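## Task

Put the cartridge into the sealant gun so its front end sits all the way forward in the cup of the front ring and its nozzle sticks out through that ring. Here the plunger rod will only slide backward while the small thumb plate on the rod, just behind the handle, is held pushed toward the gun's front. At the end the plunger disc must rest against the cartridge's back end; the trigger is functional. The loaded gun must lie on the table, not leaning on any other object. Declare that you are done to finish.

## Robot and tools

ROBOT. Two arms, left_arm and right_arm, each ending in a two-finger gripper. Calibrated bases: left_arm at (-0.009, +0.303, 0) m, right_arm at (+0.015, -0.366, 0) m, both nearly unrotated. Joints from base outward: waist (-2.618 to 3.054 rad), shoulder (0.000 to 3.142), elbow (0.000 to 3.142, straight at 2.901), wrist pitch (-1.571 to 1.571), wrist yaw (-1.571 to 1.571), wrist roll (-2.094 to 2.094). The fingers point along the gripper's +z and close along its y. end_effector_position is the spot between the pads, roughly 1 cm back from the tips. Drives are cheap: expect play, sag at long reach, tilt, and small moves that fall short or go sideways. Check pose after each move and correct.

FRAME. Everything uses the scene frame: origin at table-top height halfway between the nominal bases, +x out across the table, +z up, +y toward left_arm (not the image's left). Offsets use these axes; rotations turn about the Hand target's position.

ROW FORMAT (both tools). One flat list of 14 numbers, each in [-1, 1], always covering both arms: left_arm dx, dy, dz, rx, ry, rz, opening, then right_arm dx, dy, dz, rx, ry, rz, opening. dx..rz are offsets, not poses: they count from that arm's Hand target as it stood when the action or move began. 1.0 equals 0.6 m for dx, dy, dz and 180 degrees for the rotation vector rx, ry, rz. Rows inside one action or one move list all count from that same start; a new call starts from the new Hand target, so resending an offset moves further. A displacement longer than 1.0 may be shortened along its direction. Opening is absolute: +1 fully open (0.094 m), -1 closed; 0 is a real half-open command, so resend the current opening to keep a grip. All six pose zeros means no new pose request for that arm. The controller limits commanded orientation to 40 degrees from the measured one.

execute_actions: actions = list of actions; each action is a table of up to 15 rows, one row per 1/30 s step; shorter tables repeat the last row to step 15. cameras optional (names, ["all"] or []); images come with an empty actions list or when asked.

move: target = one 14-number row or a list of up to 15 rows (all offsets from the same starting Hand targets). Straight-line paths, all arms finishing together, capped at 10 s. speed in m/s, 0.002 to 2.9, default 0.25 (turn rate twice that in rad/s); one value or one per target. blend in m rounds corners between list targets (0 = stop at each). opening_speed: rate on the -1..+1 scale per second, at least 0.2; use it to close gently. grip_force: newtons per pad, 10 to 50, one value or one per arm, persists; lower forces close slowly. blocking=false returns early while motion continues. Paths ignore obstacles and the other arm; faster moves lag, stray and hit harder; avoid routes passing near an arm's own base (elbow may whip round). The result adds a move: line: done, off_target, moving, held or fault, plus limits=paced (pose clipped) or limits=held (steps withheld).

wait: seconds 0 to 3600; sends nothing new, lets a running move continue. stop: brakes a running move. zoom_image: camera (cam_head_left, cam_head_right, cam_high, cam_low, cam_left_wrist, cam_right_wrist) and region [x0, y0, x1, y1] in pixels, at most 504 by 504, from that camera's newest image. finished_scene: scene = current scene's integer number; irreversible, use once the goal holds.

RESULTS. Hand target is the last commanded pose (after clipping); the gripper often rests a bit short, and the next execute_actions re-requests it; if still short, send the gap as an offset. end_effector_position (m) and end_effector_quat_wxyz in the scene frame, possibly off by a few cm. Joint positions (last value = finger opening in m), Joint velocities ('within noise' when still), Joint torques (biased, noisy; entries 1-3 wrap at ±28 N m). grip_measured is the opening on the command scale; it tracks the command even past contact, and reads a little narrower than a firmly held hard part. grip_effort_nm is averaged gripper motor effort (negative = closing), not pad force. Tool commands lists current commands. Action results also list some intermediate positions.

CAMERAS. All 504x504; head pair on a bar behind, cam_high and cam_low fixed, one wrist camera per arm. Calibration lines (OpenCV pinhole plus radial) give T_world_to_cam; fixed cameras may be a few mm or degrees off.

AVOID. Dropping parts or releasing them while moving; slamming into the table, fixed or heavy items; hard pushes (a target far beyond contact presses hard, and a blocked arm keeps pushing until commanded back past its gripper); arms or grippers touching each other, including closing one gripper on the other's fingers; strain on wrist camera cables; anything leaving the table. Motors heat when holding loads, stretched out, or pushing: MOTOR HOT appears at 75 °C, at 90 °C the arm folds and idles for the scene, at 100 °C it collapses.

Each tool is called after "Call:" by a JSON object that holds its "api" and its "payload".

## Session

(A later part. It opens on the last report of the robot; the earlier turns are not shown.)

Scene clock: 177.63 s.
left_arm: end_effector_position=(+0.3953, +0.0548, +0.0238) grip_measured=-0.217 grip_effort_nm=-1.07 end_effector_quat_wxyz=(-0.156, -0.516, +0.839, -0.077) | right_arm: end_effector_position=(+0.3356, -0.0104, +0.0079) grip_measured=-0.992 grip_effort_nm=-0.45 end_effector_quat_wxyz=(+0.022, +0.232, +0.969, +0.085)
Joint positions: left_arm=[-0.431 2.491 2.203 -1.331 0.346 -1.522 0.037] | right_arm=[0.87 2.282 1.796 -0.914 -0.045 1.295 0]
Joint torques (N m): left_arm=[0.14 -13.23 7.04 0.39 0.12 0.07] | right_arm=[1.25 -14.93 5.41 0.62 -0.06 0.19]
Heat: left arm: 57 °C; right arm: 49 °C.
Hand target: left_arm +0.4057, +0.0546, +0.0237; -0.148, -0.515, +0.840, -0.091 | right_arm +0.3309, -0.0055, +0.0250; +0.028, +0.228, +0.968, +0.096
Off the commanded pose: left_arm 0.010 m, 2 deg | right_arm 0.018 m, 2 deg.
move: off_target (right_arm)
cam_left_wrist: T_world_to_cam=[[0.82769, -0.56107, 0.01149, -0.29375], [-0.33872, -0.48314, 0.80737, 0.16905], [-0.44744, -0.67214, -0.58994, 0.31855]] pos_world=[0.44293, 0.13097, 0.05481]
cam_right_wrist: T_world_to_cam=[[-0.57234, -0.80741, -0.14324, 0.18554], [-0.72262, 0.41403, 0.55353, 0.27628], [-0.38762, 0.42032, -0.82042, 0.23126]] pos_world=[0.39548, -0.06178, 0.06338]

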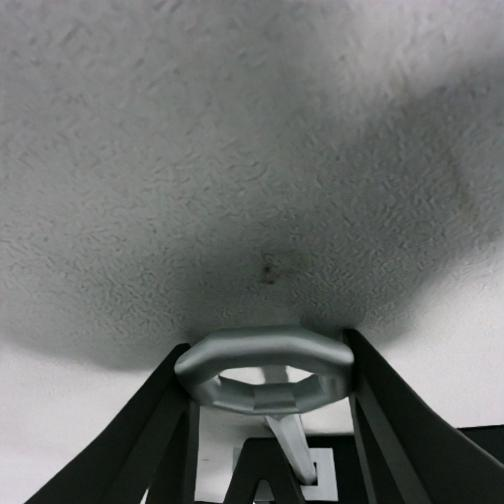

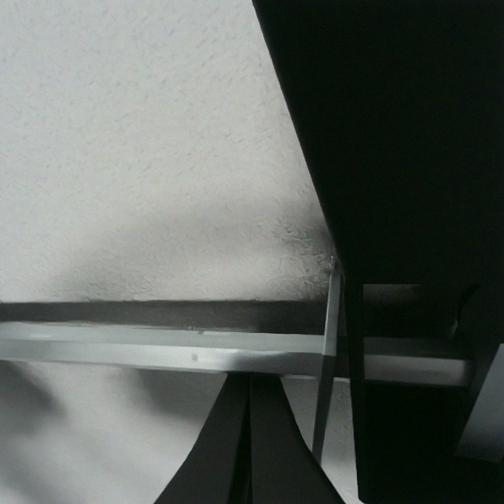

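Call:
{"api": "move", "payload": {"target": [0.0226,0.0446,0.003,0,0,0,-0.4,0.0,-0.006,0,0,0,0,-1], "speed": 0.04, "cameras": ["cam_left_wrist","cam_right_wrist"]}}

Scene clock: 183.17 s.
left_arm: end_effector_position=(+0.3998, +0.0662, +0.0241) grip_measured=-0.217 grip_effort_nm=-1.07 end_effector_quat_wxyz=(-0.174, -0.514, +0.836, -0.083) | right_arm: end_effector_position=(+0.3369, -0.0013, +0.0135) grip_measured=-0.992 grip_effort_nm=-0.45 end_effector_quat_wxyz=(+0.031, +0.226, +0.968, +0.101)
Joint positions: left_arm=[-0.393 2.511 2.23 -1.365 0.381 -1.476 0.037] | right_arm=[0.881 2.273 1.796 -0.887 -0.045 1.295 0]
Joint torques (N m): left_arm=[2.44 -13.3 8.85 0.19 -0.15 0.29] | right_arm=[0.4 -15.19 4 0.44 -0.05 0.06]
Heat: left arm: 57 °C; right arm: 50 °C.
Hand target: left_arm +0.4193, +0.0813, +0.0255; -0.148, -0.515, +0.840, -0.091 | right_arm +0.3309, -0.0091, +0.0250; +0.028, +0.228, +0.968, +0.096
Off the commanded pose: left_arm 0.025 m, 3 deg | right_arm 0.015 m, 1 deg.
move: off_target (left_arm, right_arm)
cam_left_wrist: T_world_to_cam=[[0.82652, -0.56283, 0.00905, -0.29036], [-0.32032, -0.45705, 0.82976, 0.16626], [-0.46288, -0.68871, -0.55805, 0.33492]] pos_world=[0.44828, 0.14323, 0.05158]
cam_right_wrist: T_world_to_cam=[[-0.55966, -0.80913, -0.17914, 0.19072], [-0.74062, 0.39135, 0.54619, 0.27658], [-0.37183, 0.43836, -0.81828, 0.22717]] pos_world=[0.39605, -0.0535, 0.06899]

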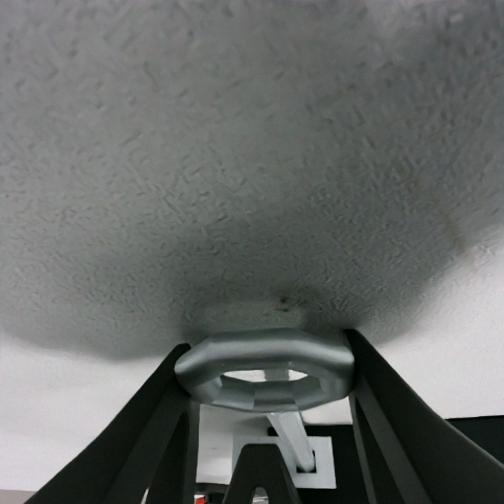

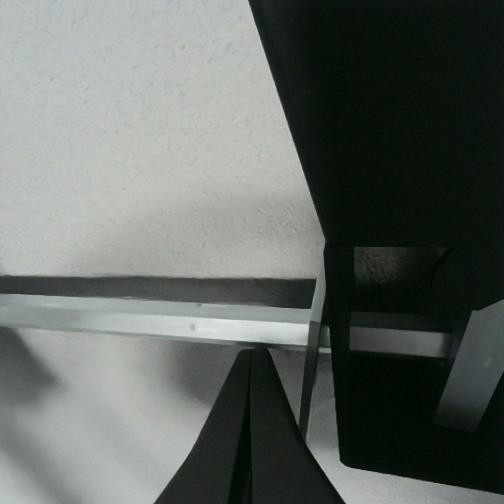

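Call:
{"api": "move", "payload": {"target": [0,0,0,0,0,0,-0.4,-0.020,-0.025,0,0,0,0,-1], "speed": 0.05, "cameras": ["cam_left_wrist","cam_right_wrist"]}}

Scene clock: 187.23 s.
left_arm: end_effector_position=(+0.3998, +0.0662, +0.0241) grip_measured=-0.217 grip_effort_nm=-1.07 end_effector_quat_wxyz=(-0.174, -0.514, +0.836, -0.083) | right_arm: end_effector_position=(+0.3337, -0.0048, +0.0216) grip_measured=-0.992 grip_effort_nm=-0.45 end_effector_quat_wxyz=(+0.045, +0.225, +0.965, +0.127)
Joint positions: left_arm=[-0.393 2.511 2.23 -1.365 0.381 -1.476 0.037] | right_arm=[0.881 2.193 1.682 -0.795 -0.045 1.295 0]
Joint torques (N m): left_arm=[2.52 -13.23 8.9 0.18 -0.11 0.28] | right_arm=[0.29 -14.28 3.66 0.16 -0.06 0.1]
Heat: left arm: 57 °C; right arm: 51 °C.
Hand target: left_arm +0.4193, +0.0813, +0.0255; -0.148, -0.515, +0.840, -0.091 | right_arm +0.3189, -0.0241, +0.0250; +0.028, +0.228, +0.968, +0.096
Off the commanded pose: left_arm 0.025 m, 3 deg | right_arm 0.025 m, 4 deg.
move: off_target (right_arm)
cam_left_wrist: T_world_to_cam=[[0.82652, -0.56283, 0.00905, -0.29036], [-0.32032, -0.45705, 0.82976, 0.16626], [-0.46288, -0.68871, -0.55805, 0.33492]] pos_world=[0.44828, 0.14323, 0.05158]
cam_right_wrist: T_world_to_cam=[[-0.55155, -0.80015, -0.23567, 0.18612], [-0.7618, 0.3681, 0.53307, 0.27843], [-0.33979, 0.47355, -0.81259, 0.22344]] pos_world=[0.39068, -0.05938, 0.077]

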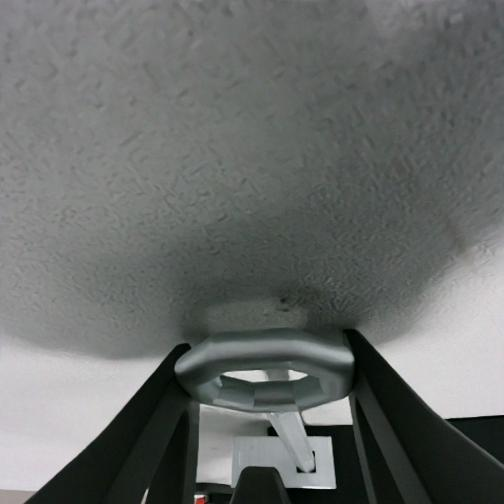

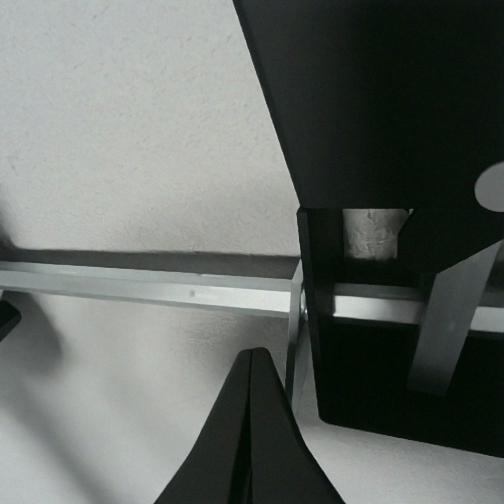

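Call:
{"api": "move", "payload": {"target": [0.018,0.036,0,0,0,0,-0.4,-0.003,-0.006,0,0,0,0,-1], "speed": 0.04, "cameras": ["cam_left_wrist","cam_right_wrist","cam_high"]}}

Scene clock: 192.57 s.
left_arm: end_effector_position=(+0.4030, +0.0750, +0.0243) grip_measured=-0.217 grip_effort_nm=-1.07 end_effector_quat_wxyz=(-0.191, -0.510, +0.834, -0.088) | right_arm: end_effector_position=(+0.3356, +0.0000, +0.0270) grip_measured=-0.992 grip_effort_nm=-0.45 end_effector_quat_wxyz=(+0.049, +0.223, +0.963, +0.144)
Joint positions: left_arm=[-0.362 2.539 2.272 -1.408 0.412 -1.433 0.037] | right_arm=[0.881 2.176 1.667 -0.761 -0.056 1.295 0]
Joint torques (N m): left_arm=[4.14 -13.87 9.14 0.18 -0.44 0.37] | right_arm=[0.14 -13.67 3.32 -0.05 0.01 0.04]
Heat: left arm: 56 °C; right arm: 52 °C.
Hand target: left_arm +0.4301, +0.1029, +0.0255; -0.148, -0.515, +0.840, -0.091 | right_arm +0.3171, -0.0277, +0.0250; +0.028, +0.228, +0.968, +0.096
Off the commanded pose: left_arm 0.039 m, 5 deg | right_arm 0.033 m, 6 deg.
move: off_target (left_arm, right_arm)
cam_left_wrist: T_world_to_cam=[[0.82328, -0.56762, 0.00454, -0.28623], [-0.30277, -0.43235, 0.84935, 0.16171], [-0.48015, -0.70063, -0.5278, 0.34973]] pos_world=[0.45253, 0.15248, 0.04854]
cam_right_wrist: T_world_to_cam=[[-0.54505, -0.79347, -0.27079, 0.19106], [-0.77149, 0.34822, 0.53249, 0.27845], [-0.32822, 0.49915, -0.80195, 0.22211]] pos_world=[0.39186, -0.05623, 0.08158]
Images, in order (width x height): cam_high 504x504, cam_left_wrist 504x504, cam_right_wrist 504x504.

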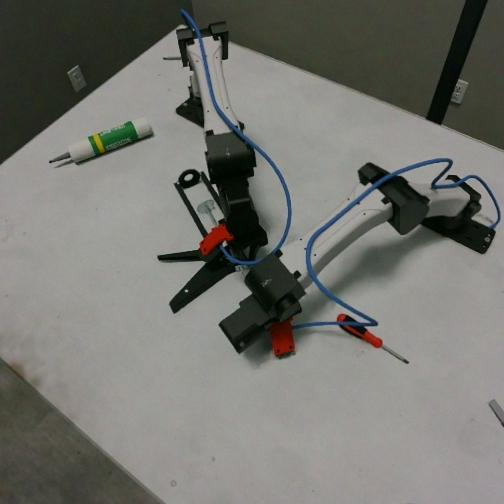

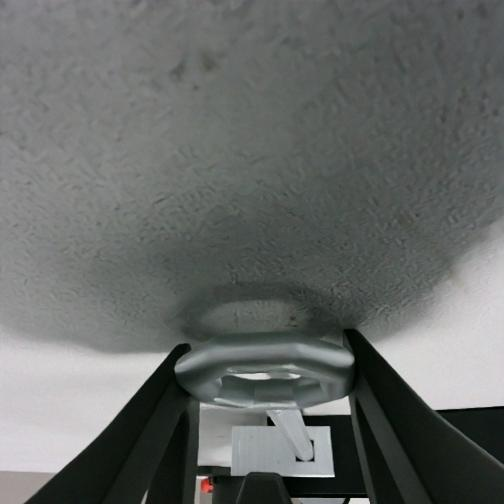

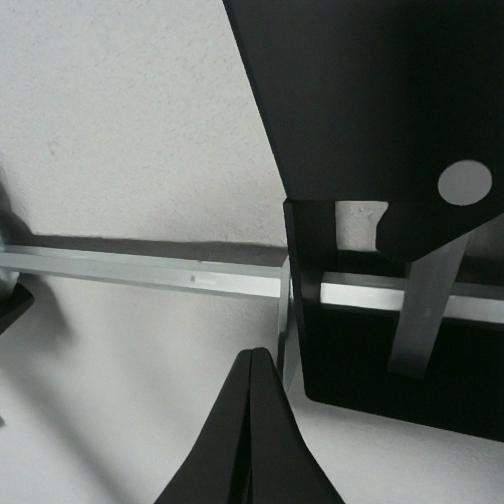

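Call:
{"api": "move", "payload": {"target": [-0.020,-0.040,0,0,0,0,-0.4,-0.008,-0.016,-0.006,0,0,0,-1], "speed": 0.05, "cameras": ["cam_left_wrist","cam_right_wrist","cam_high"]}}

Scene clock: 201.33 s.
left_arm: end_effector_position=(+0.4002, +0.0700, +0.0243) grip_measured=-0.217 grip_effort_nm=-1.07 end_effector_quat_wxyz=(-0.192, -0.506, +0.836, -0.086) | right_arm: end_effector_position=(+0.3274, -0.0089, +0.0280) grip_measured=-0.992 grip_effort_nm=-0.44 end_effector_quat_wxyz=(+0.049, +0.218, +0.964, +0.143)
Joint positions: left_arm=[-0.374 2.539 2.272 -1.408 0.412 -1.437 0.037] | right_arm=[0.881 2.13 1.598 -0.739 -0.056 1.284 0]
Joint torques (N m): left_arm=[0.28 -15.53 5.83 0.51 -0.39 -0.09] | right_arm=[-0.46 -12.41 3.18 0.12 -0.03 0]
Heat: left arm: 55 °C; right arm: 52 °C.
Hand target: left_arm +0.4181, +0.0789, +0.0255; -0.148, -0.515, +0.840, -0.091 | right_arm +0.3123, -0.0373, +0.0214; +0.028, +0.228, +0.968, +0.096
Off the commanded pose: left_arm 0.020 m, 5 deg | right_arm 0.033 m, 6 deg.
move: off_target (left_arm, right_arm)
cam_left_wrist: T_world_to_cam=[[0.8187, -0.57422, 0.0026, -0.28442], [-0.30485, -0.4308, 0.8494, 0.15937], [-0.48662, -0.6962, -0.52774, 0.34708]] pos_world=[0.45034, 0.14697, 0.04854]
cam_right_wrist: T_world_to_cam=[[-0.53642, -0.79976, -0.26952, 0.17691], [-0.77596, 0.34179, 0.53016, 0.27617], [-0.33188, 0.49352, -0.80392, 0.22592]] pos_world=[0.38417, -0.0644, 0.08289]
Images, in order (width x height): cam_high 504x504, cam_left_wrist 504x504, cam_right_wrist 504x504.

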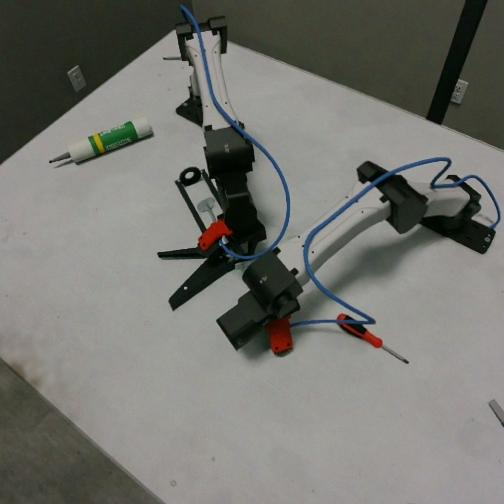

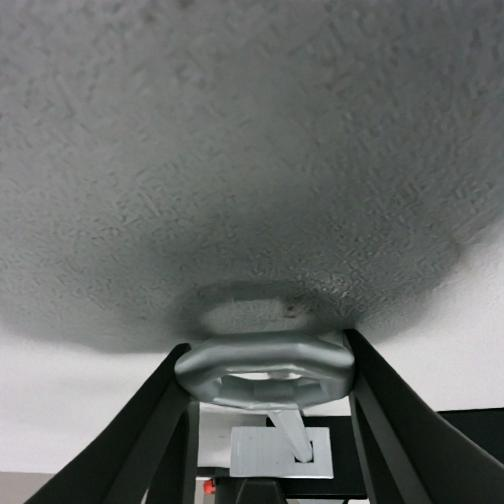

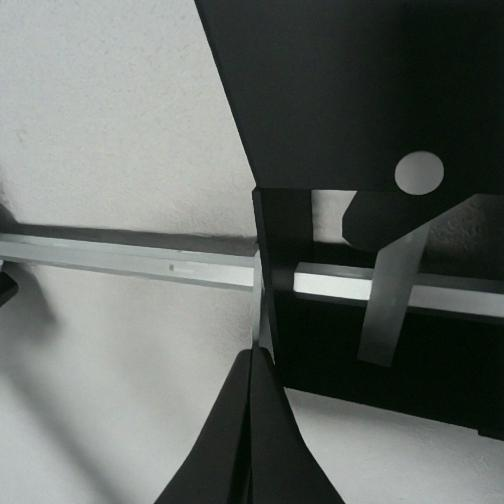

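Call:
{"api": "move", "payload": {"target": [0,0,0,0,0,0,-0.4,-0.02,-0.045,-0.008,0,0,0,-1], "speed": 0.05, "cameras": ["cam_left_wrist","cam_right_wrist","cam_high"]}}

Scene clock: 205.77 s.
left_arm: end_effector_position=(+0.3964, +0.0612, +0.0243) grip_measured=-0.217 grip_effort_nm=-1.07 end_effector_quat_wxyz=(-0.192, -0.504, +0.838, -0.086) | right_arm: end_effector_position=(+0.3208, -0.0195, +0.0311) grip_measured=-0.992 grip_effort_nm=-0.45 end_effector_quat_wxyz=(+0.057, +0.212, +0.960, +0.172)
Joint positions: left_arm=[-0.394 2.539 2.272 -1.403 0.413 -1.451 0.037] | right_arm=[0.868 2.038 1.449 -0.626 -0.076 1.268 0]
Joint torques (N m): left_arm=[2.02 -15.69 5.56 0.48 -0.41 -0.06] | right_arm=[-1.29 -11.55 2.51 -0.31 0.11 -0.06]
Heat: left arm: 55 °C; right arm: 52 °C.
Hand target: left_arm +0.4181, +0.0789, +0.0255; -0.148, -0.515, +0.840, -0.091 | right_arm +0.3003, -0.0643, +0.0166; +0.028, +0.228, +0.968, +0.096
Off the commanded pose: left_arm 0.028 m, 5 deg | right_arm 0.051 m, 9 deg.
move: off_target (right_arm)
cam_left_wrist: T_world_to_cam=[[0.81452, -0.58014, 0.00176, -0.28431], [-0.30719, -0.42872, 0.84961, 0.15523], [-0.49213, -0.69256, -0.52741, 0.34113]] pos_world=[0.44714, 0.13786, 0.04853]
cam_right_wrist: T_world_to_cam=[[-0.51962, -0.78975, -0.32603, 0.16218], [-0.79471, 0.30662, 0.52385, 0.2785], [-0.31374, 0.5313, -0.78695, 0.22579]] pos_world=[0.37644, -0.07727, 0.08466]
Images, in order (width x height): cam_high 504x504, cam_left_wrist 504x504, cam_right_wrist 504x504.

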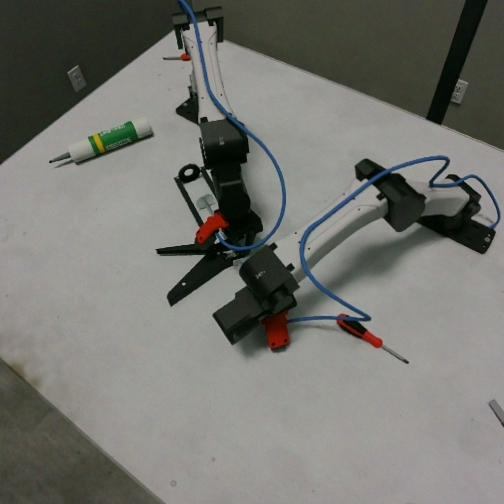

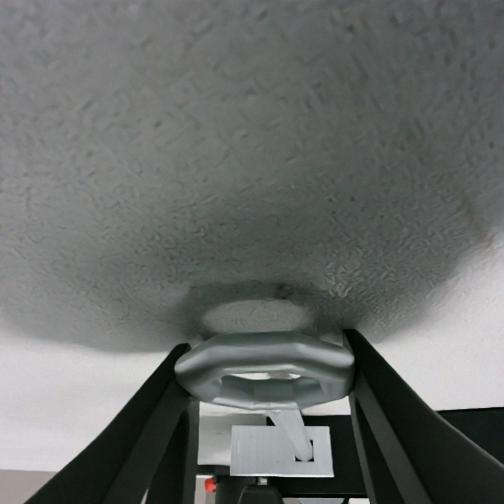

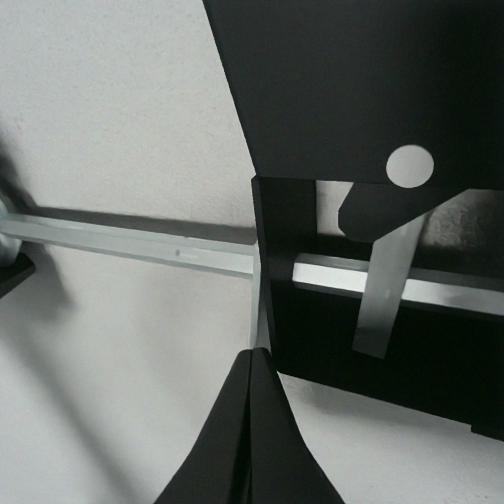

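Call:
{"api": "move", "payload": {"target": [0.025,0.05,0,0,0,0,-0.4,-0.012,-0.03,-0.0,0,0,0,-1], "speed": 0.05, "cameras": ["cam_left_wrist","cam_right_wrist","cam_high"]}}

Scene clock: 212.30 s.
left_arm: end_effector_position=(+0.4150, +0.0959, +0.0247) grip_measured=-0.217 grip_effort_nm=-1.07 end_effector_quat_wxyz=(-0.184, -0.520, +0.829, -0.089) | right_arm: end_effector_position=(+0.3011, -0.0618, +0.0236) grip_measured=-0.992 grip_effort_nm=-0.44 end_effector_quat_wxyz=(+0.035, +0.229, +0.964, +0.130)
Joint positions: left_arm=[-0.316 2.552 2.303 -1.428 0.398 -1.41 0.037] | right_arm=[0.833 1.961 1.336 -0.686 -0.077 1.26 0]
Joint torques (N m): left_arm=[1.16 -13.75 8.99 0.2 -0.32 0.31] | right_arm=[-0.54 -10.07 3.18 0.38 0.11 -0.12]
Heat: left arm: 56 °C; right arm: 53 °C.
Hand target: left_arm +0.4331, +0.1089, +0.0255; -0.148, -0.515, +0.840, -0.091 | right_arm +0.2931, -0.0823, +0.0166; +0.028, +0.228, +0.968, +0.096
Off the commanded pose: left_arm 0.022 m, 4 deg | right_arm 0.023 m, 4 deg.
move: off_target (left_arm, right_arm)
cam_left_wrist: T_world_to_cam=[[0.83637, -0.54811, 0.00737, -0.29166], [-0.30034, -0.44697, 0.84262, 0.17463], [-0.45856, -0.70696, -0.53846, 0.36224]] pos_world=[0.46249, 0.17428, 0.05005]
cam_right_wrist: T_world_to_cam=[[-0.56005, -0.79439, -0.23513, 0.12595], [-0.74984, 0.36537, 0.55159, 0.26924], [-0.35227, 0.48523, -0.80029, 0.24522]] pos_world=[0.35881, -0.11731, 0.07735]
Images, in order (width x height): cam_high 504x504, cam_left_wrist 504x504, cam_right_wrist 504x504.

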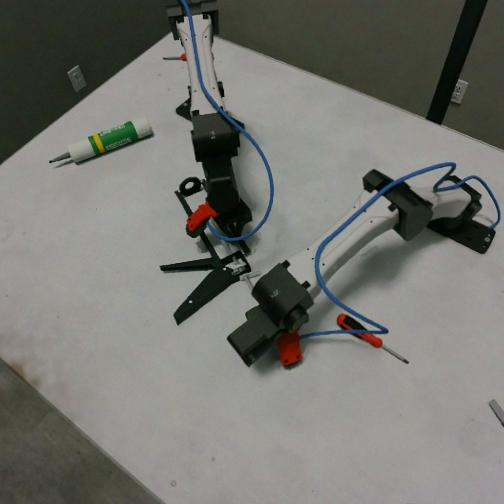

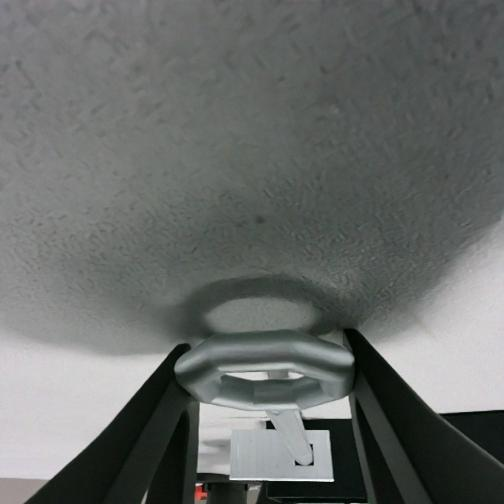

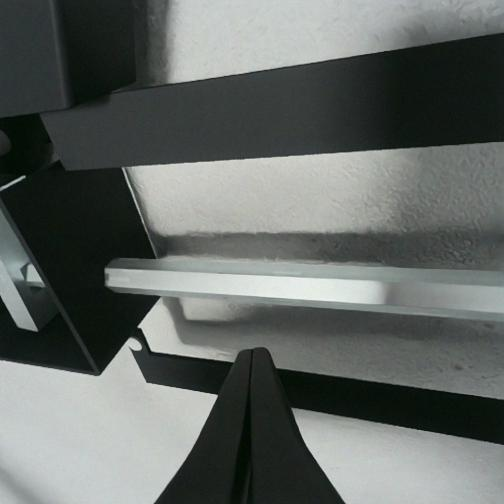

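Call:
{"api": "move", "payload": {"target": [-0.014,-0.028,0,0,0,0,-0.4,0,0,0.08,-0.05,0.025,0,-1], "speed": 0.12}}

Call:
{"api": "move", "payload": {"target": [0,0,0,0,0,0,-0.4,0.04,0.0,0.1,0,0,0,0.7], "speed": 0.15, "cameras": ["cam_right_wrist","cam_high","cam_head_right"]}}

Scene clock: 228.90 s.
left_arm: end_effector_position=(+0.4147, +0.0958, +0.0242) grip_measured=-0.217 grip_effort_nm=-1.07 end_effector_quat_wxyz=(-0.181, -0.520, +0.830, -0.086) | right_arm: end_effector_position=(+0.2892, -0.0884, +0.0582) grip_measured=-0.992 grip_effort_nm=-0.44 end_effector_quat_wxyz=(-0.004, +0.236, +0.972, +0.011)
Joint positions: left_arm=[-0.319 2.552 2.303 -1.428 0.39 -1.413 0.037] | right_arm=[0.833 2.036 1.624 -1.144 -0.017 1.26 0]
Joint torques (N m): left_arm=[-1.17 -15.34 5.72 0.46 -0.23 -0.09] | right_arm=[0.76 -9.01 8.69 0.25 0.07 0.1]
Heat: left arm: 59 °C; right arm: 50 °C.
Hand target: left_arm +0.4247, +0.0921, +0.0255; -0.148, -0.515, +0.840, -0.091 | right_arm +0.2931, -0.0823, +0.0646; +0.008, +0.229, +0.973, +0.011
Off the commanded pose: left_arm 0.011 m, 4 deg | right_arm 0.010 m, 2 deg.
move: off_target (left_arm)

Scene clock: 230.60 s.
left_arm: end_effector_position=(+0.4147, +0.0958, +0.0242) grip_measured=-0.217 grip_effort_nm=-1.07 end_effector_quat_wxyz=(-0.181, -0.520, +0.830, -0.086) | right_arm: end_effector_position=(+0.3120, -0.0834, +0.1183) grip_measured=+0.698 grip_effort_nm=0.10 end_effector_quat_wxyz=(-0.003, +0.239, +0.971, +0.011)
Joint positions: left_arm=[-0.319 2.552 2.303 -1.428 0.39 -1.413 0.037] | right_arm=[0.802 2.11 1.974 -1.419 -0.017 1.235 0.08]
Joint torques (N m): left_arm=[-1.24 -15.34 5.81 0.46 -0.22 -0.07] | right_arm=[-0.16 -9.63 8.66 0.31 0.14 -0.11]
Heat: left arm: 59 °C; right arm: 50 °C.
Hand target: left_arm +0.4247, +0.0921, +0.0255; -0.148, -0.515, +0.840, -0.091 | right_arm +0.3171, -0.0823, +0.1246; +0.008, +0.229, +0.973, +0.011
Off the commanded pose: left_arm 0.011 m, 4 deg | right_arm 0.008 m, 2 deg.
move: done
cam_right_wrist: T_world_to_cam=[[-0.58632, -0.80998, 0.01266, 0.1147], [-0.67092, 0.4943, 0.55274, 0.21906], [-0.45397, 0.31559, -0.83326, 0.35681]] pos_world=[0.3762, -0.12798, 0.17478]
Images, in order (width x height): cam_head_right 504x504, cam_high 504x504, cam_right_wrist 504x504.

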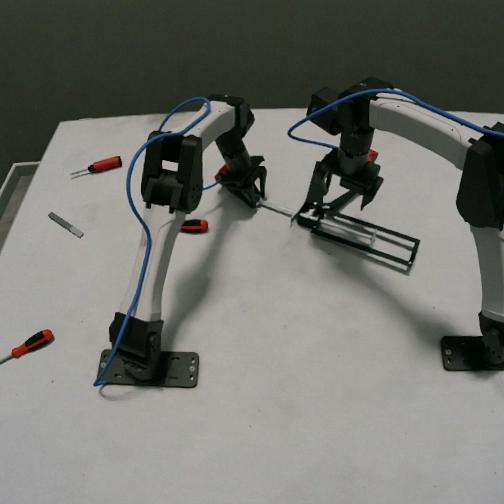

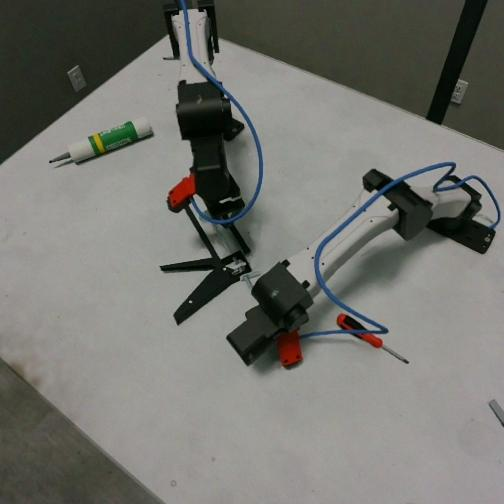

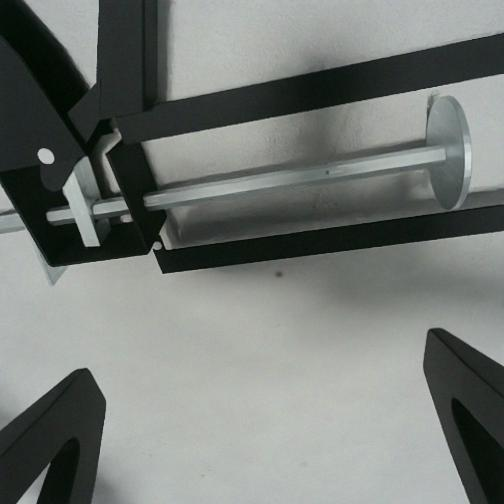

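Call:
{"api": "move", "payload": {"target": [[0,0,0,0,0,0,-0.4,0.045,0.092,0,0,0,0.008,0.8],[0,0,0,0,0,0,-0.4,0.045,0.092,-0.085,0,0,0.008,0.8]], "speed": 0.12, "cameras": ["cam_right_wrist","cam_head_right"]}}

Scene clock: 246.47 s.
left_arm: end_effector_position=(+0.4147, +0.0958, +0.0242) grip_measured=-0.217 grip_effort_nm=-1.07 end_effector_quat_wxyz=(-0.181, -0.520, +0.830, -0.086) | right_arm: end_effector_position=(+0.3372, -0.0283, +0.0791) grip_measured=+0.798 grip_effort_nm=0.10 end_effector_quat_wxyz=(-0.004, +0.210, +0.978, +0.010)
Joint positions: left_arm=[-0.319 2.552 2.303 -1.428 0.39 -1.413 0.037] | right_arm=[0.852 2.397 2.294 -1.456 -0.017 1.225 0.084]
Joint torques (N m): left_arm=[-1.21 -15.36 5.83 0.44 -0.22 -0.09] | right_arm=[0.47 -11.36 4.51 0.74 0.18 0.18]
Heat: left arm: 62 °C; right arm: 50 °C.
Hand target: left_arm +0.4247, +0.0921, +0.0255; -0.148, -0.515, +0.840, -0.091 | right_arm +0.3441, -0.0271, +0.0736; +0.008, +0.217, +0.976, +0.011
Off the commanded pose: left_arm 0.011 m, 4 deg | right_arm 0.009 m, 2 deg.
move: done
cam_right_wrist: T_world_to_cam=[[-0.53673, -0.84361, 0.01552, 0.1567], [-0.69831, 0.45446, 0.55301, 0.23848], [-0.47358, 0.28598, -0.83303, 0.32399]] pos_world=[0.40408, -0.06884, 0.13558]
Images, in order (width x height): cam_head_right 504x504, cam_right_wrist 504x504.

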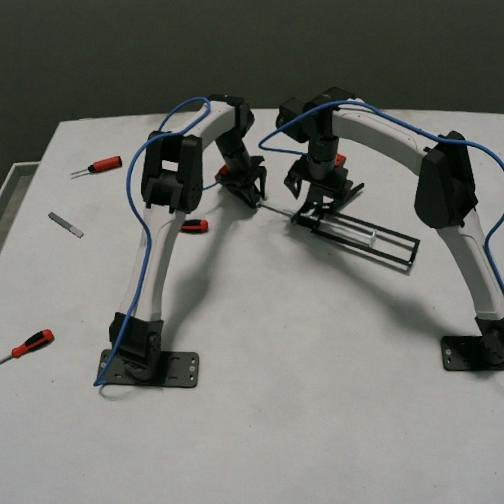

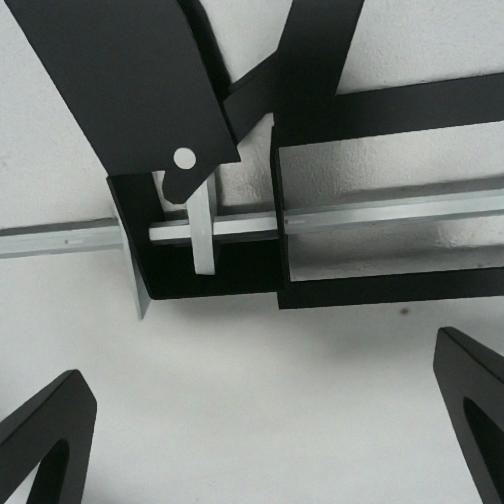

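Call:
{"api": "move", "payload": {"target": [[0,0,0,0,0,0,-0.4,0.029,0.014,0,0,0,0,0.8],[0,0,0,0,0,0,-0.4,0.029,0.014,-0.05,0,0,0,0.8]], "speed": 0.1, "cameras": ["cam_right_wrist","cam_left_wrist"]}}

Scene clock: 256.60 s.
left_arm: end_effector_position=(+0.4147, +0.0958, +0.0242) grip_measured=-0.217 grip_effort_nm=-1.07 end_effector_quat_wxyz=(-0.181, -0.520, +0.830, -0.086) | right_arm: end_effector_position=(+0.3502, -0.0170, +0.0377) grip_measured=+0.798 grip_effort_nm=0.10 end_effector_quat_wxyz=(-0.011, +0.211, +0.977, +0.000)
Joint positions: left_arm=[-0.319 2.552 2.303 -1.428 0.39 -1.413 0.037] | right_arm=[0.848 2.527 2.367 -1.422 -0.017 1.225 0.084]
Joint torques (N m): left_arm=[-1.17 -15.28 5.78 0.46 -0.22 -0.09] | right_arm=[-0.12 -14.6 4.44 0.7 0.14 -0.02]
Heat: left arm: 64 °C; right arm: 52 °C.
Hand target: left_arm +0.4247, +0.0921, +0.0255; -0.148, -0.515, +0.840, -0.091 | right_arm +0.3615, -0.0187, +0.0436; +0.008, +0.217, +0.976, +0.011
Off the commanded pose: left_arm 0.011 m, 4 deg | right_arm 0.013 m, 3 deg.
move: off_target (right_arm)
cam_left_wrist: T_world_to_cam=[[0.83578, -0.54905, 0.0042, -0.29104], [-0.30196, -0.45325, 0.83868, 0.17622], [-0.45857, -0.70222, -0.54461, 0.36141]] pos_world=[0.46219, 0.17387, 0.05026]
cam_right_wrist: T_world_to_cam=[[-0.53886, -0.84147, 0.03953, 0.17376], [-0.68744, 0.46638, 0.55671, 0.26154], [-0.48689, 0.27282, -0.82977, 0.29675]] pos_world=[0.41791, -0.05672, 0.09376]
Images, in order (width x height): cam_left_wrist 504x504, cam_right_wrist 504x504.

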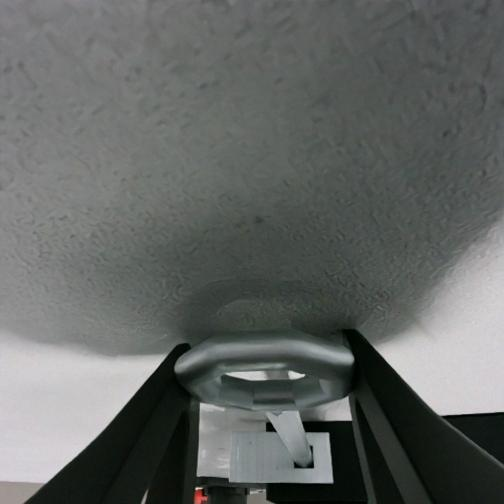

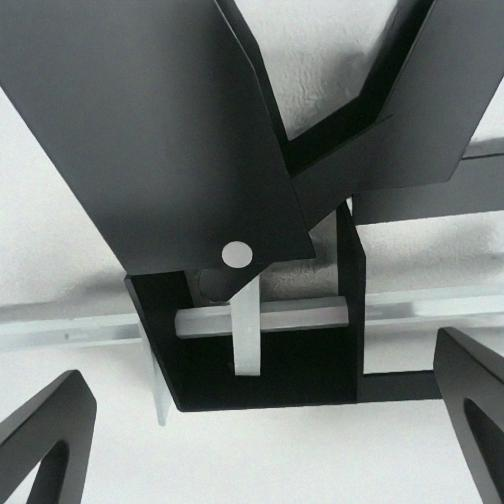

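Call:
{"api": "move", "payload": {"target": [[0,0,0,0,0,0,-0.4,-0.013,0.006,0,0,0,0,0.8],[0,0,0,0,0,0,-0.4,-0.013,0.006,-0.026,0,0,0,0.8]], "speed": 0.07, "cameras": ["cam_right_wrist","cam_left_wrist"]}}

Scene clock: 264.63 s.
left_arm: end_effector_position=(+0.4147, +0.0958, +0.0242) grip_measured=-0.217 grip_effort_nm=-1.07 end_effector_quat_wxyz=(-0.181, -0.520, +0.830, -0.086) | right_arm: end_effector_position=(+0.3466, -0.0206, +0.0274) grip_measured=+0.798 grip_effort_nm=0.10 end_effector_quat_wxyz=(-0.009, +0.210, +0.978, -0.005)
Joint positions: left_arm=[-0.319 2.552 2.303 -1.428 0.39 -1.413 0.037] | right_arm=[0.852 2.5 2.274 -1.364 -0.01 1.225 0.084]
Joint torques (N m): left_arm=[-1.24 -15.34 5.83 0.48 -0.22 -0.08] | right_arm=[0.7 -13.87 3.52 0.9 0.06 0.15]
Heat: left arm: 65 °C; right arm: 56 °C.
Hand target: left_arm +0.4247, +0.0921, +0.0255; -0.148, -0.515, +0.840, -0.091 | right_arm +0.3537, -0.0151, +0.0280; +0.008, +0.217, +0.976, +0.011
Off the commanded pose: left_arm 0.011 m, 4 deg | right_arm 0.009 m, 3 deg.
move: off_target (right_arm)
cam_left_wrist: T_world_to_cam=[[0.83578, -0.54905, 0.0042, -0.29104], [-0.30196, -0.45325, 0.83868, 0.17622], [-0.45857, -0.70222, -0.54461, 0.36141]] pos_world=[0.46219, 0.17387, 0.05026]
cam_right_wrist: T_world_to_cam=[[-0.53627, -0.84273, 0.04711, 0.16809], [-0.68956, 0.46962, 0.55134, 0.26739], [-0.48675, 0.26318, -0.83295, 0.28719]] pos_world=[0.41431, -0.0595, 0.08387]
Images, in order (width x height): cam_left_wrist 504x504, cam_right_wrist 504x504.

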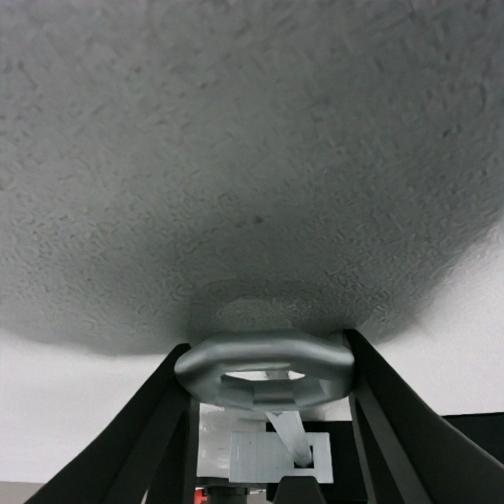

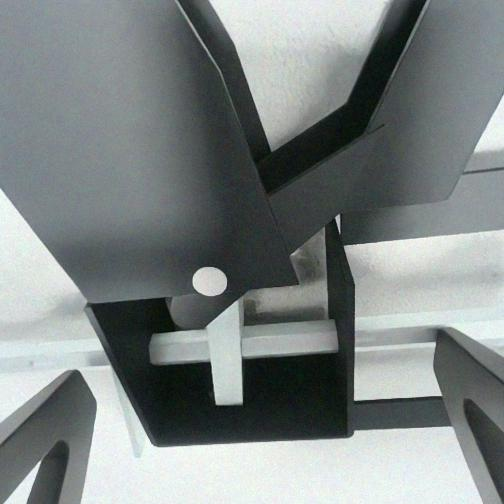

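Call:
{"api": "move", "payload": {"target": [[0,0,0,0,0,0,-0.4,-0.006,0.003,-0.0,0,0,0,0.8],[0,0,0,0,0,0,-0.4,-0.006,0.003,-0.012,0,0,0,0.8],[0,0,0,0,0,0,-0.4,-0.006,0.003,-0.012,0,0,0,0.0]], "speed": 0.07, "cameras": ["cam_right_wrist","cam_left_wrist"]}}

Scene clock: 270.23 s.
left_arm: end_effector_position=(+0.4144, +0.0954, +0.0241) grip_measured=-0.217 grip_effort_nm=-1.07 end_effector_quat_wxyz=(-0.181, -0.520, +0.831, -0.085) | right_arm: end_effector_position=(+0.3495, -0.0158, +0.0272) grip_measured=+0.106 grip_effort_nm=-1.05 end_effector_quat_wxyz=(+0.003, +0.213, +0.977, +0.009)
Joint positions: left_arm=[-0.321 2.552 2.303 -1.428 0.389 -1.413 0.037] | right_arm=[0.856 2.477 2.232 -1.307 -0.004 1.235 0.052]
Joint torques (N m): left_arm=[-1.05 -15.39 5.75 0.46 -0.21 -0.1] | right_arm=[0.81 -12.88 3.33 0.79 -0.01 0.22]
Heat: left arm: 65 °C; right arm: 56 °C.
Hand target: left_arm +0.4247, +0.0921, +0.0255; -0.148, -0.515, +0.840, -0.091 | right_arm +0.3501, -0.0133, +0.0208; +0.008, +0.217, +0.976, +0.011
Off the commanded pose: left_arm 0.011 m, 4 deg | right_arm 0.007 m, 1 deg.
move: done
cam_left_wrist: T_world_to_cam=[[0.83484, -0.55048, 0.00381, -0.29053], [-0.30318, -0.45399, 0.83784, 0.17669], [-0.45948, -0.70062, -0.5459, 0.36122]] pos_world=[0.46209, 0.17336, 0.05026]
cam_right_wrist: T_world_to_cam=[[-0.54229, -0.8401, 0.01226, 0.17678], [-0.70308, 0.46173, 0.54081, 0.27227], [-0.46, 0.28466, -0.84105, 0.27838]] pos_world=[0.41535, -0.05645, 0.08472]
Images, in order (width x height): cam_left_wrist 504x504, cam_right_wrist 504x504.

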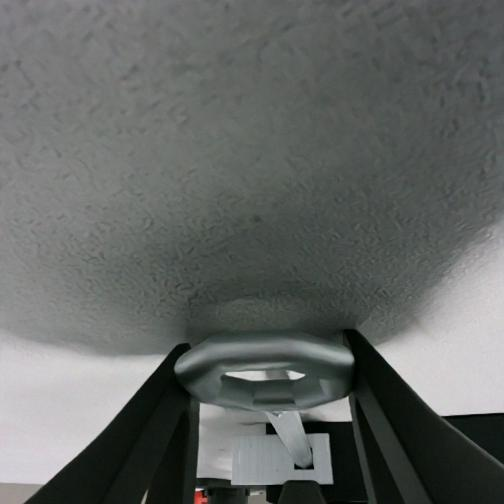

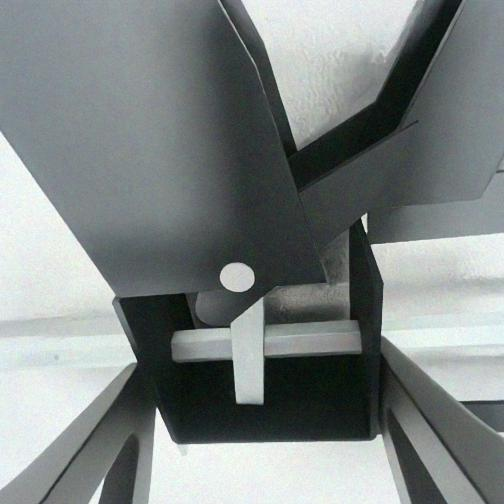

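Call:
{"api": "move", "payload": {"target": [0.072,0.16,0,0,0,0,-0.4,0,0,0,0,0,0,0.0], "speed": 0.05, "cameras": ["cam_right_wrist","cam_left_wrist","cam_head_right"]}}

Scene clock: 275.60 s.
left_arm: end_effector_position=(+0.4242, +0.1169, +0.0260) grip_measured=-0.217 grip_effort_nm=-1.07 end_effector_quat_wxyz=(-0.239, -0.504, +0.822, -0.112) | right_arm: end_effector_position=(+0.3544, -0.0004, +0.0287) grip_measured=+0.049 grip_effort_nm=-1.05 end_effector_quat_wxyz=(+0.029, +0.213, +0.976, +0.029)
Joint positions: left_arm=[-0.233 2.692 2.531 -1.612 0.499 -1.278 0.037] | right_arm=[0.879 2.475 2.232 -1.249 0.021 1.258 0.049]
Joint torques (N m): left_arm=[9.44 -15.54 10.52 0.19 -1.34 0.66] | right_arm=[-0.94 -12.82 3.7 0.37 -0.15 0.01]
Heat: left arm: 65 °C; right arm: 57 °C.
Hand target: left_arm +0.4679, +0.1881, +0.0255; -0.148, -0.515, +0.840, -0.091 | right_arm +0.3501, -0.0133, +0.0208; +0.008, +0.217, +0.976, +0.011
Off the commanded pose: left_arm 0.084 m, 11 deg | right_arm 0.016 m, 3 deg.
joint read past its limit (left arm) — joint 4 (wrist pitch), lower limit.
joint sent to its limit (left arm) — joint 4 (wrist pitch), lower limit. The joint targets are off in position, not in orientation.
move: off_target (left_arm)
cam_left_wrist: T_world_to_cam=[[0.8262, -0.56331, 0.0087, -0.2818], [-0.24879, -0.35096, 0.90273, 0.15095], [-0.50547, -0.748, -0.43011, 0.4039]] pos_world=[0.47453, 0.19636, 0.03991]
cam_right_wrist: T_world_to_cam=[[-0.54239, -0.83904, -0.04269, 0.19395], [-0.73312, 0.44788, 0.5118, 0.27912], [-0.4103, 0.30889, -0.85804, 0.26034]] pos_world=[0.41664, -0.0427, 0.08881]
Images, in order (width x height): cam_head_right 504x504, cam_left_wrist 504x504, cam_right_wrist 504x504.

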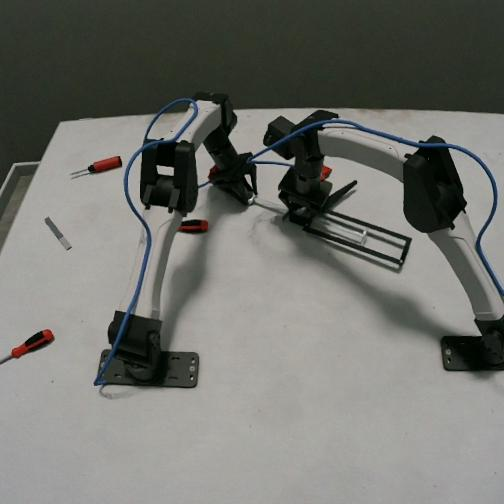

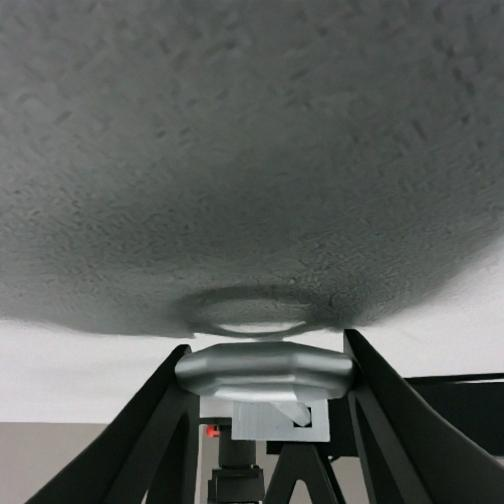

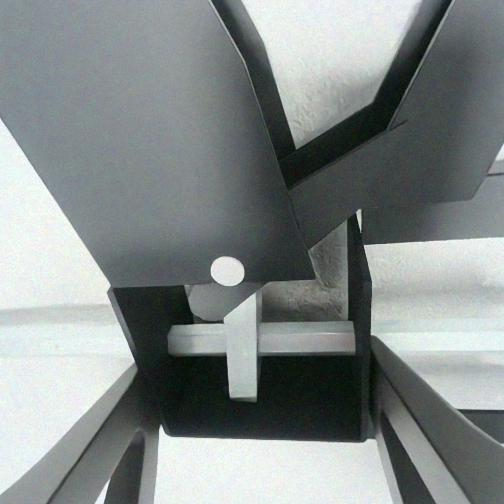

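Call:
{"api": "move", "payload": {"target": [0.03,0.06,0.0,0.03,-0.015,0,-0.4,-0.022,-0.045,0,0,0,0,0.0], "speed": 0.08, "cameras": ["cam_head_right","cam_left_wrist","cam_high"]}}

Call:
{"api": "zoom_image", "payload": {"camera": "cam_head_right", "region": [230, 160, 430, 290]}}

Scene clock: 282.60 s.
left_arm: end_effector_position=(+0.4313, +0.1174, +0.0328) grip_measured=-0.217 grip_effort_nm=-1.07 end_effector_quat_wxyz=(-0.227, -0.496, +0.829, -0.126) | right_arm: end_effector_position=(+0.3564, -0.0016, +0.0333) grip_measured=+0.049 grip_effort_nm=-1.05 end_effector_quat_wxyz=(+0.057, +0.214, +0.973, +0.067)
Joint positions: left_arm=[-0.229 2.692 2.563 -1.612 0.499 -1.259 0.037] | right_arm=[0.878 2.351 2.017 -1.063 0.03 1.258 0.049]
Joint torques (N m): left_arm=[13.05 -15.43 11.06 0.25 -2.16 0.68] | right_arm=[-2.22 -13.24 1.66 -0.3 -0.19 -0.14]
Heat: left arm: 67 °C; right arm: 58 °C.
Hand target: left_arm +0.4859, +0.2241, +0.0255; -0.104, -0.519, +0.846, -0.064 | right_arm +0.3369, -0.0403, +0.0208; +0.008, +0.217, +0.976, +0.011
Off the commanded pose: left_arm 0.120 m, 16 deg | right_arm 0.045 m, 9 deg.
joint read past its limit (left arm) — joint 4 (wrist pitch), lower limit.
joint sent to its limit (left arm) — joint 4 (wrist pitch), lower limit. The joint targets are off in position, not in orientation.
move: off_target (left_arm, right_arm)
cam_left_wrist: T_world_to_cam=[[0.81869, -0.57223, 0.04793, -0.28445], [-0.28804, -0.33703, 0.89635, 0.16235], [-0.49676, -0.74764, -0.44075, 0.40731]] pos_world=[0.48197, 0.19647, 0.04763]
Images, in order (width x height): cam_head_right 504x504, cam_high 504x504, cam_left_wrist 504x504.

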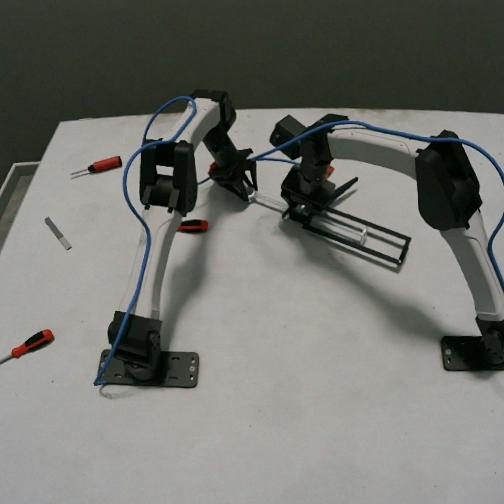

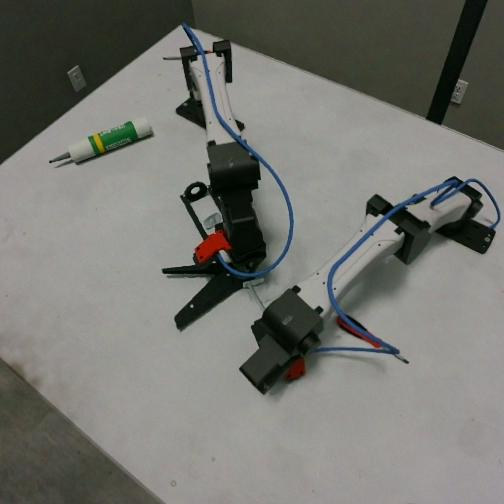

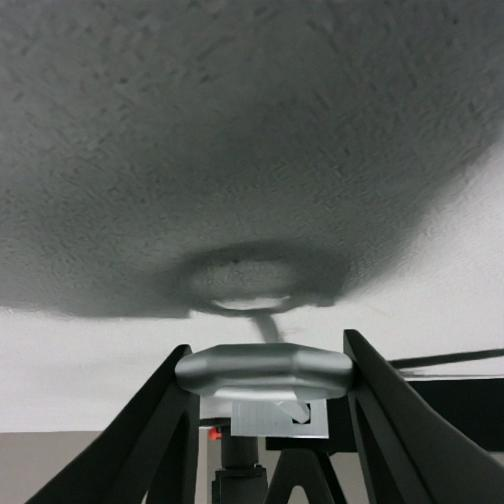

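Scaled by 2.520 from the camera's image (finer frame: 720x720).

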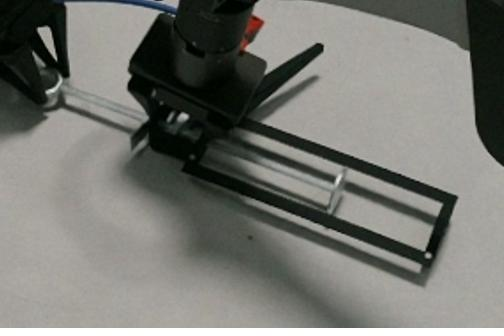

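Call:
{"api": "move", "payload": {"target": [-0.06,-0.12,0.0,0,0,0,-0.4,0,0,0,0,0,0,0.0], "speed": 0.15, "cameras": ["cam_right_wrist","cam_head_right","cam_low"]}}

Call:
{"api": "zoom_image", "payload": {"camera": "cam_head_right", "region": [260, 180, 340, 240]}}

Call:
{"api": "zoom_image", "payload": {"camera": "cam_right_wrist", "region": [60, 240, 440, 504]}}

Call:
{"api": "zoom_image", "payload": {"camera": "cam_low", "region": [170, 240, 370, 350]}}

Scene clock: 290.10 s.
left_arm: end_effector_position=(+0.4219, +0.1083, +0.0240) grip_measured=-0.217 grip_effort_nm=-1.07 end_effector_quat_wxyz=(-0.219, -0.510, +0.827, -0.090) | right_arm: end_effector_position=(+0.3518, -0.0079, +0.0289) grip_measured=+0.048 grip_effort_nm=-1.05 end_effector_quat_wxyz=(+0.045, +0.216, +0.974, +0.058)
Joint positions: left_arm=[-0.27 2.686 2.531 -1.598 0.446 -1.328 0.037] | right_arm=[0.871 2.348 1.998 -1.075 0.018 1.257 0.049]
Joint torques (N m): left_arm=[2.67 -19.11 4.27 0.48 -1.65 0.07] | right_arm=[-1.72 -13.2 2.37 -0.14 -0.15 -0.26]
Heat: left arm: 69 °C; right arm: 58 °C.
Hand target: left_arm +0.4499, +0.1521, +0.0255; -0.104, -0.519, +0.846, -0.064 | right_arm +0.3369, -0.0403, +0.0208; +0.008, +0.217, +0.976, +0.011
Off the commanded pose: left_arm 0.052 m, 14 deg | right_arm 0.037 m, 7 deg.
joint read past its limit (left arm) — joint 4 (wrist pitch), lower limit.
move: off_target (left_arm)
cam_right_wrist: T_world_to_cam=[[-0.54394, -0.83197, -0.10938, 0.18872], [-0.75267, 0.4261, 0.50192, 0.28758], [-0.37097, 0.35534, -0.85797, 0.24842]] pos_world=[0.41126, -0.05381, 0.08944]
Images, in order (width x height): cam_head_right 504x504, cam_low 504x504, cam_right_wrist 504x504.

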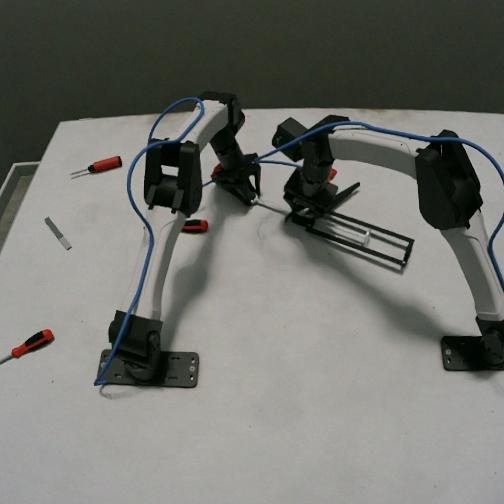

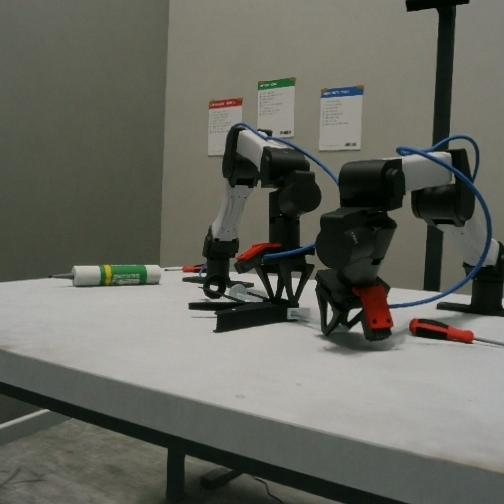

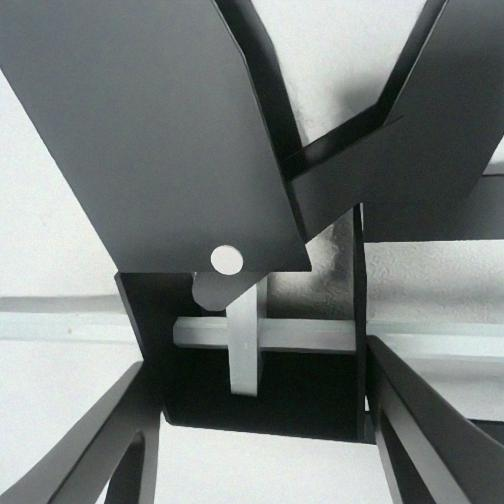

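Scaled by 6.300 from the camera's image (finer frame: 720x720).

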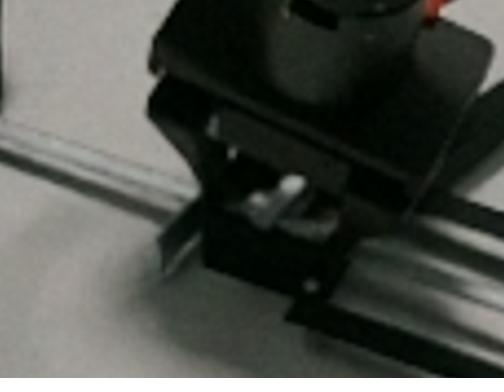

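Scaled by 1.326 from the camera's image (finer frame: 720x720).

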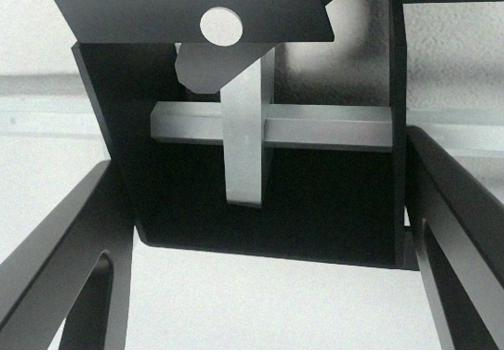

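Scaled by 2.520 from the camera's image (finer frame: 720x720).

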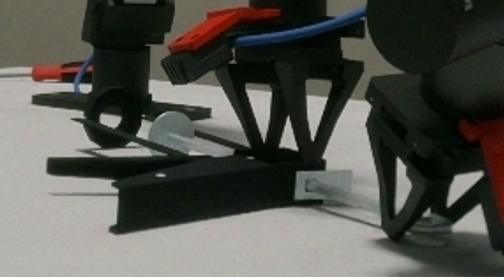

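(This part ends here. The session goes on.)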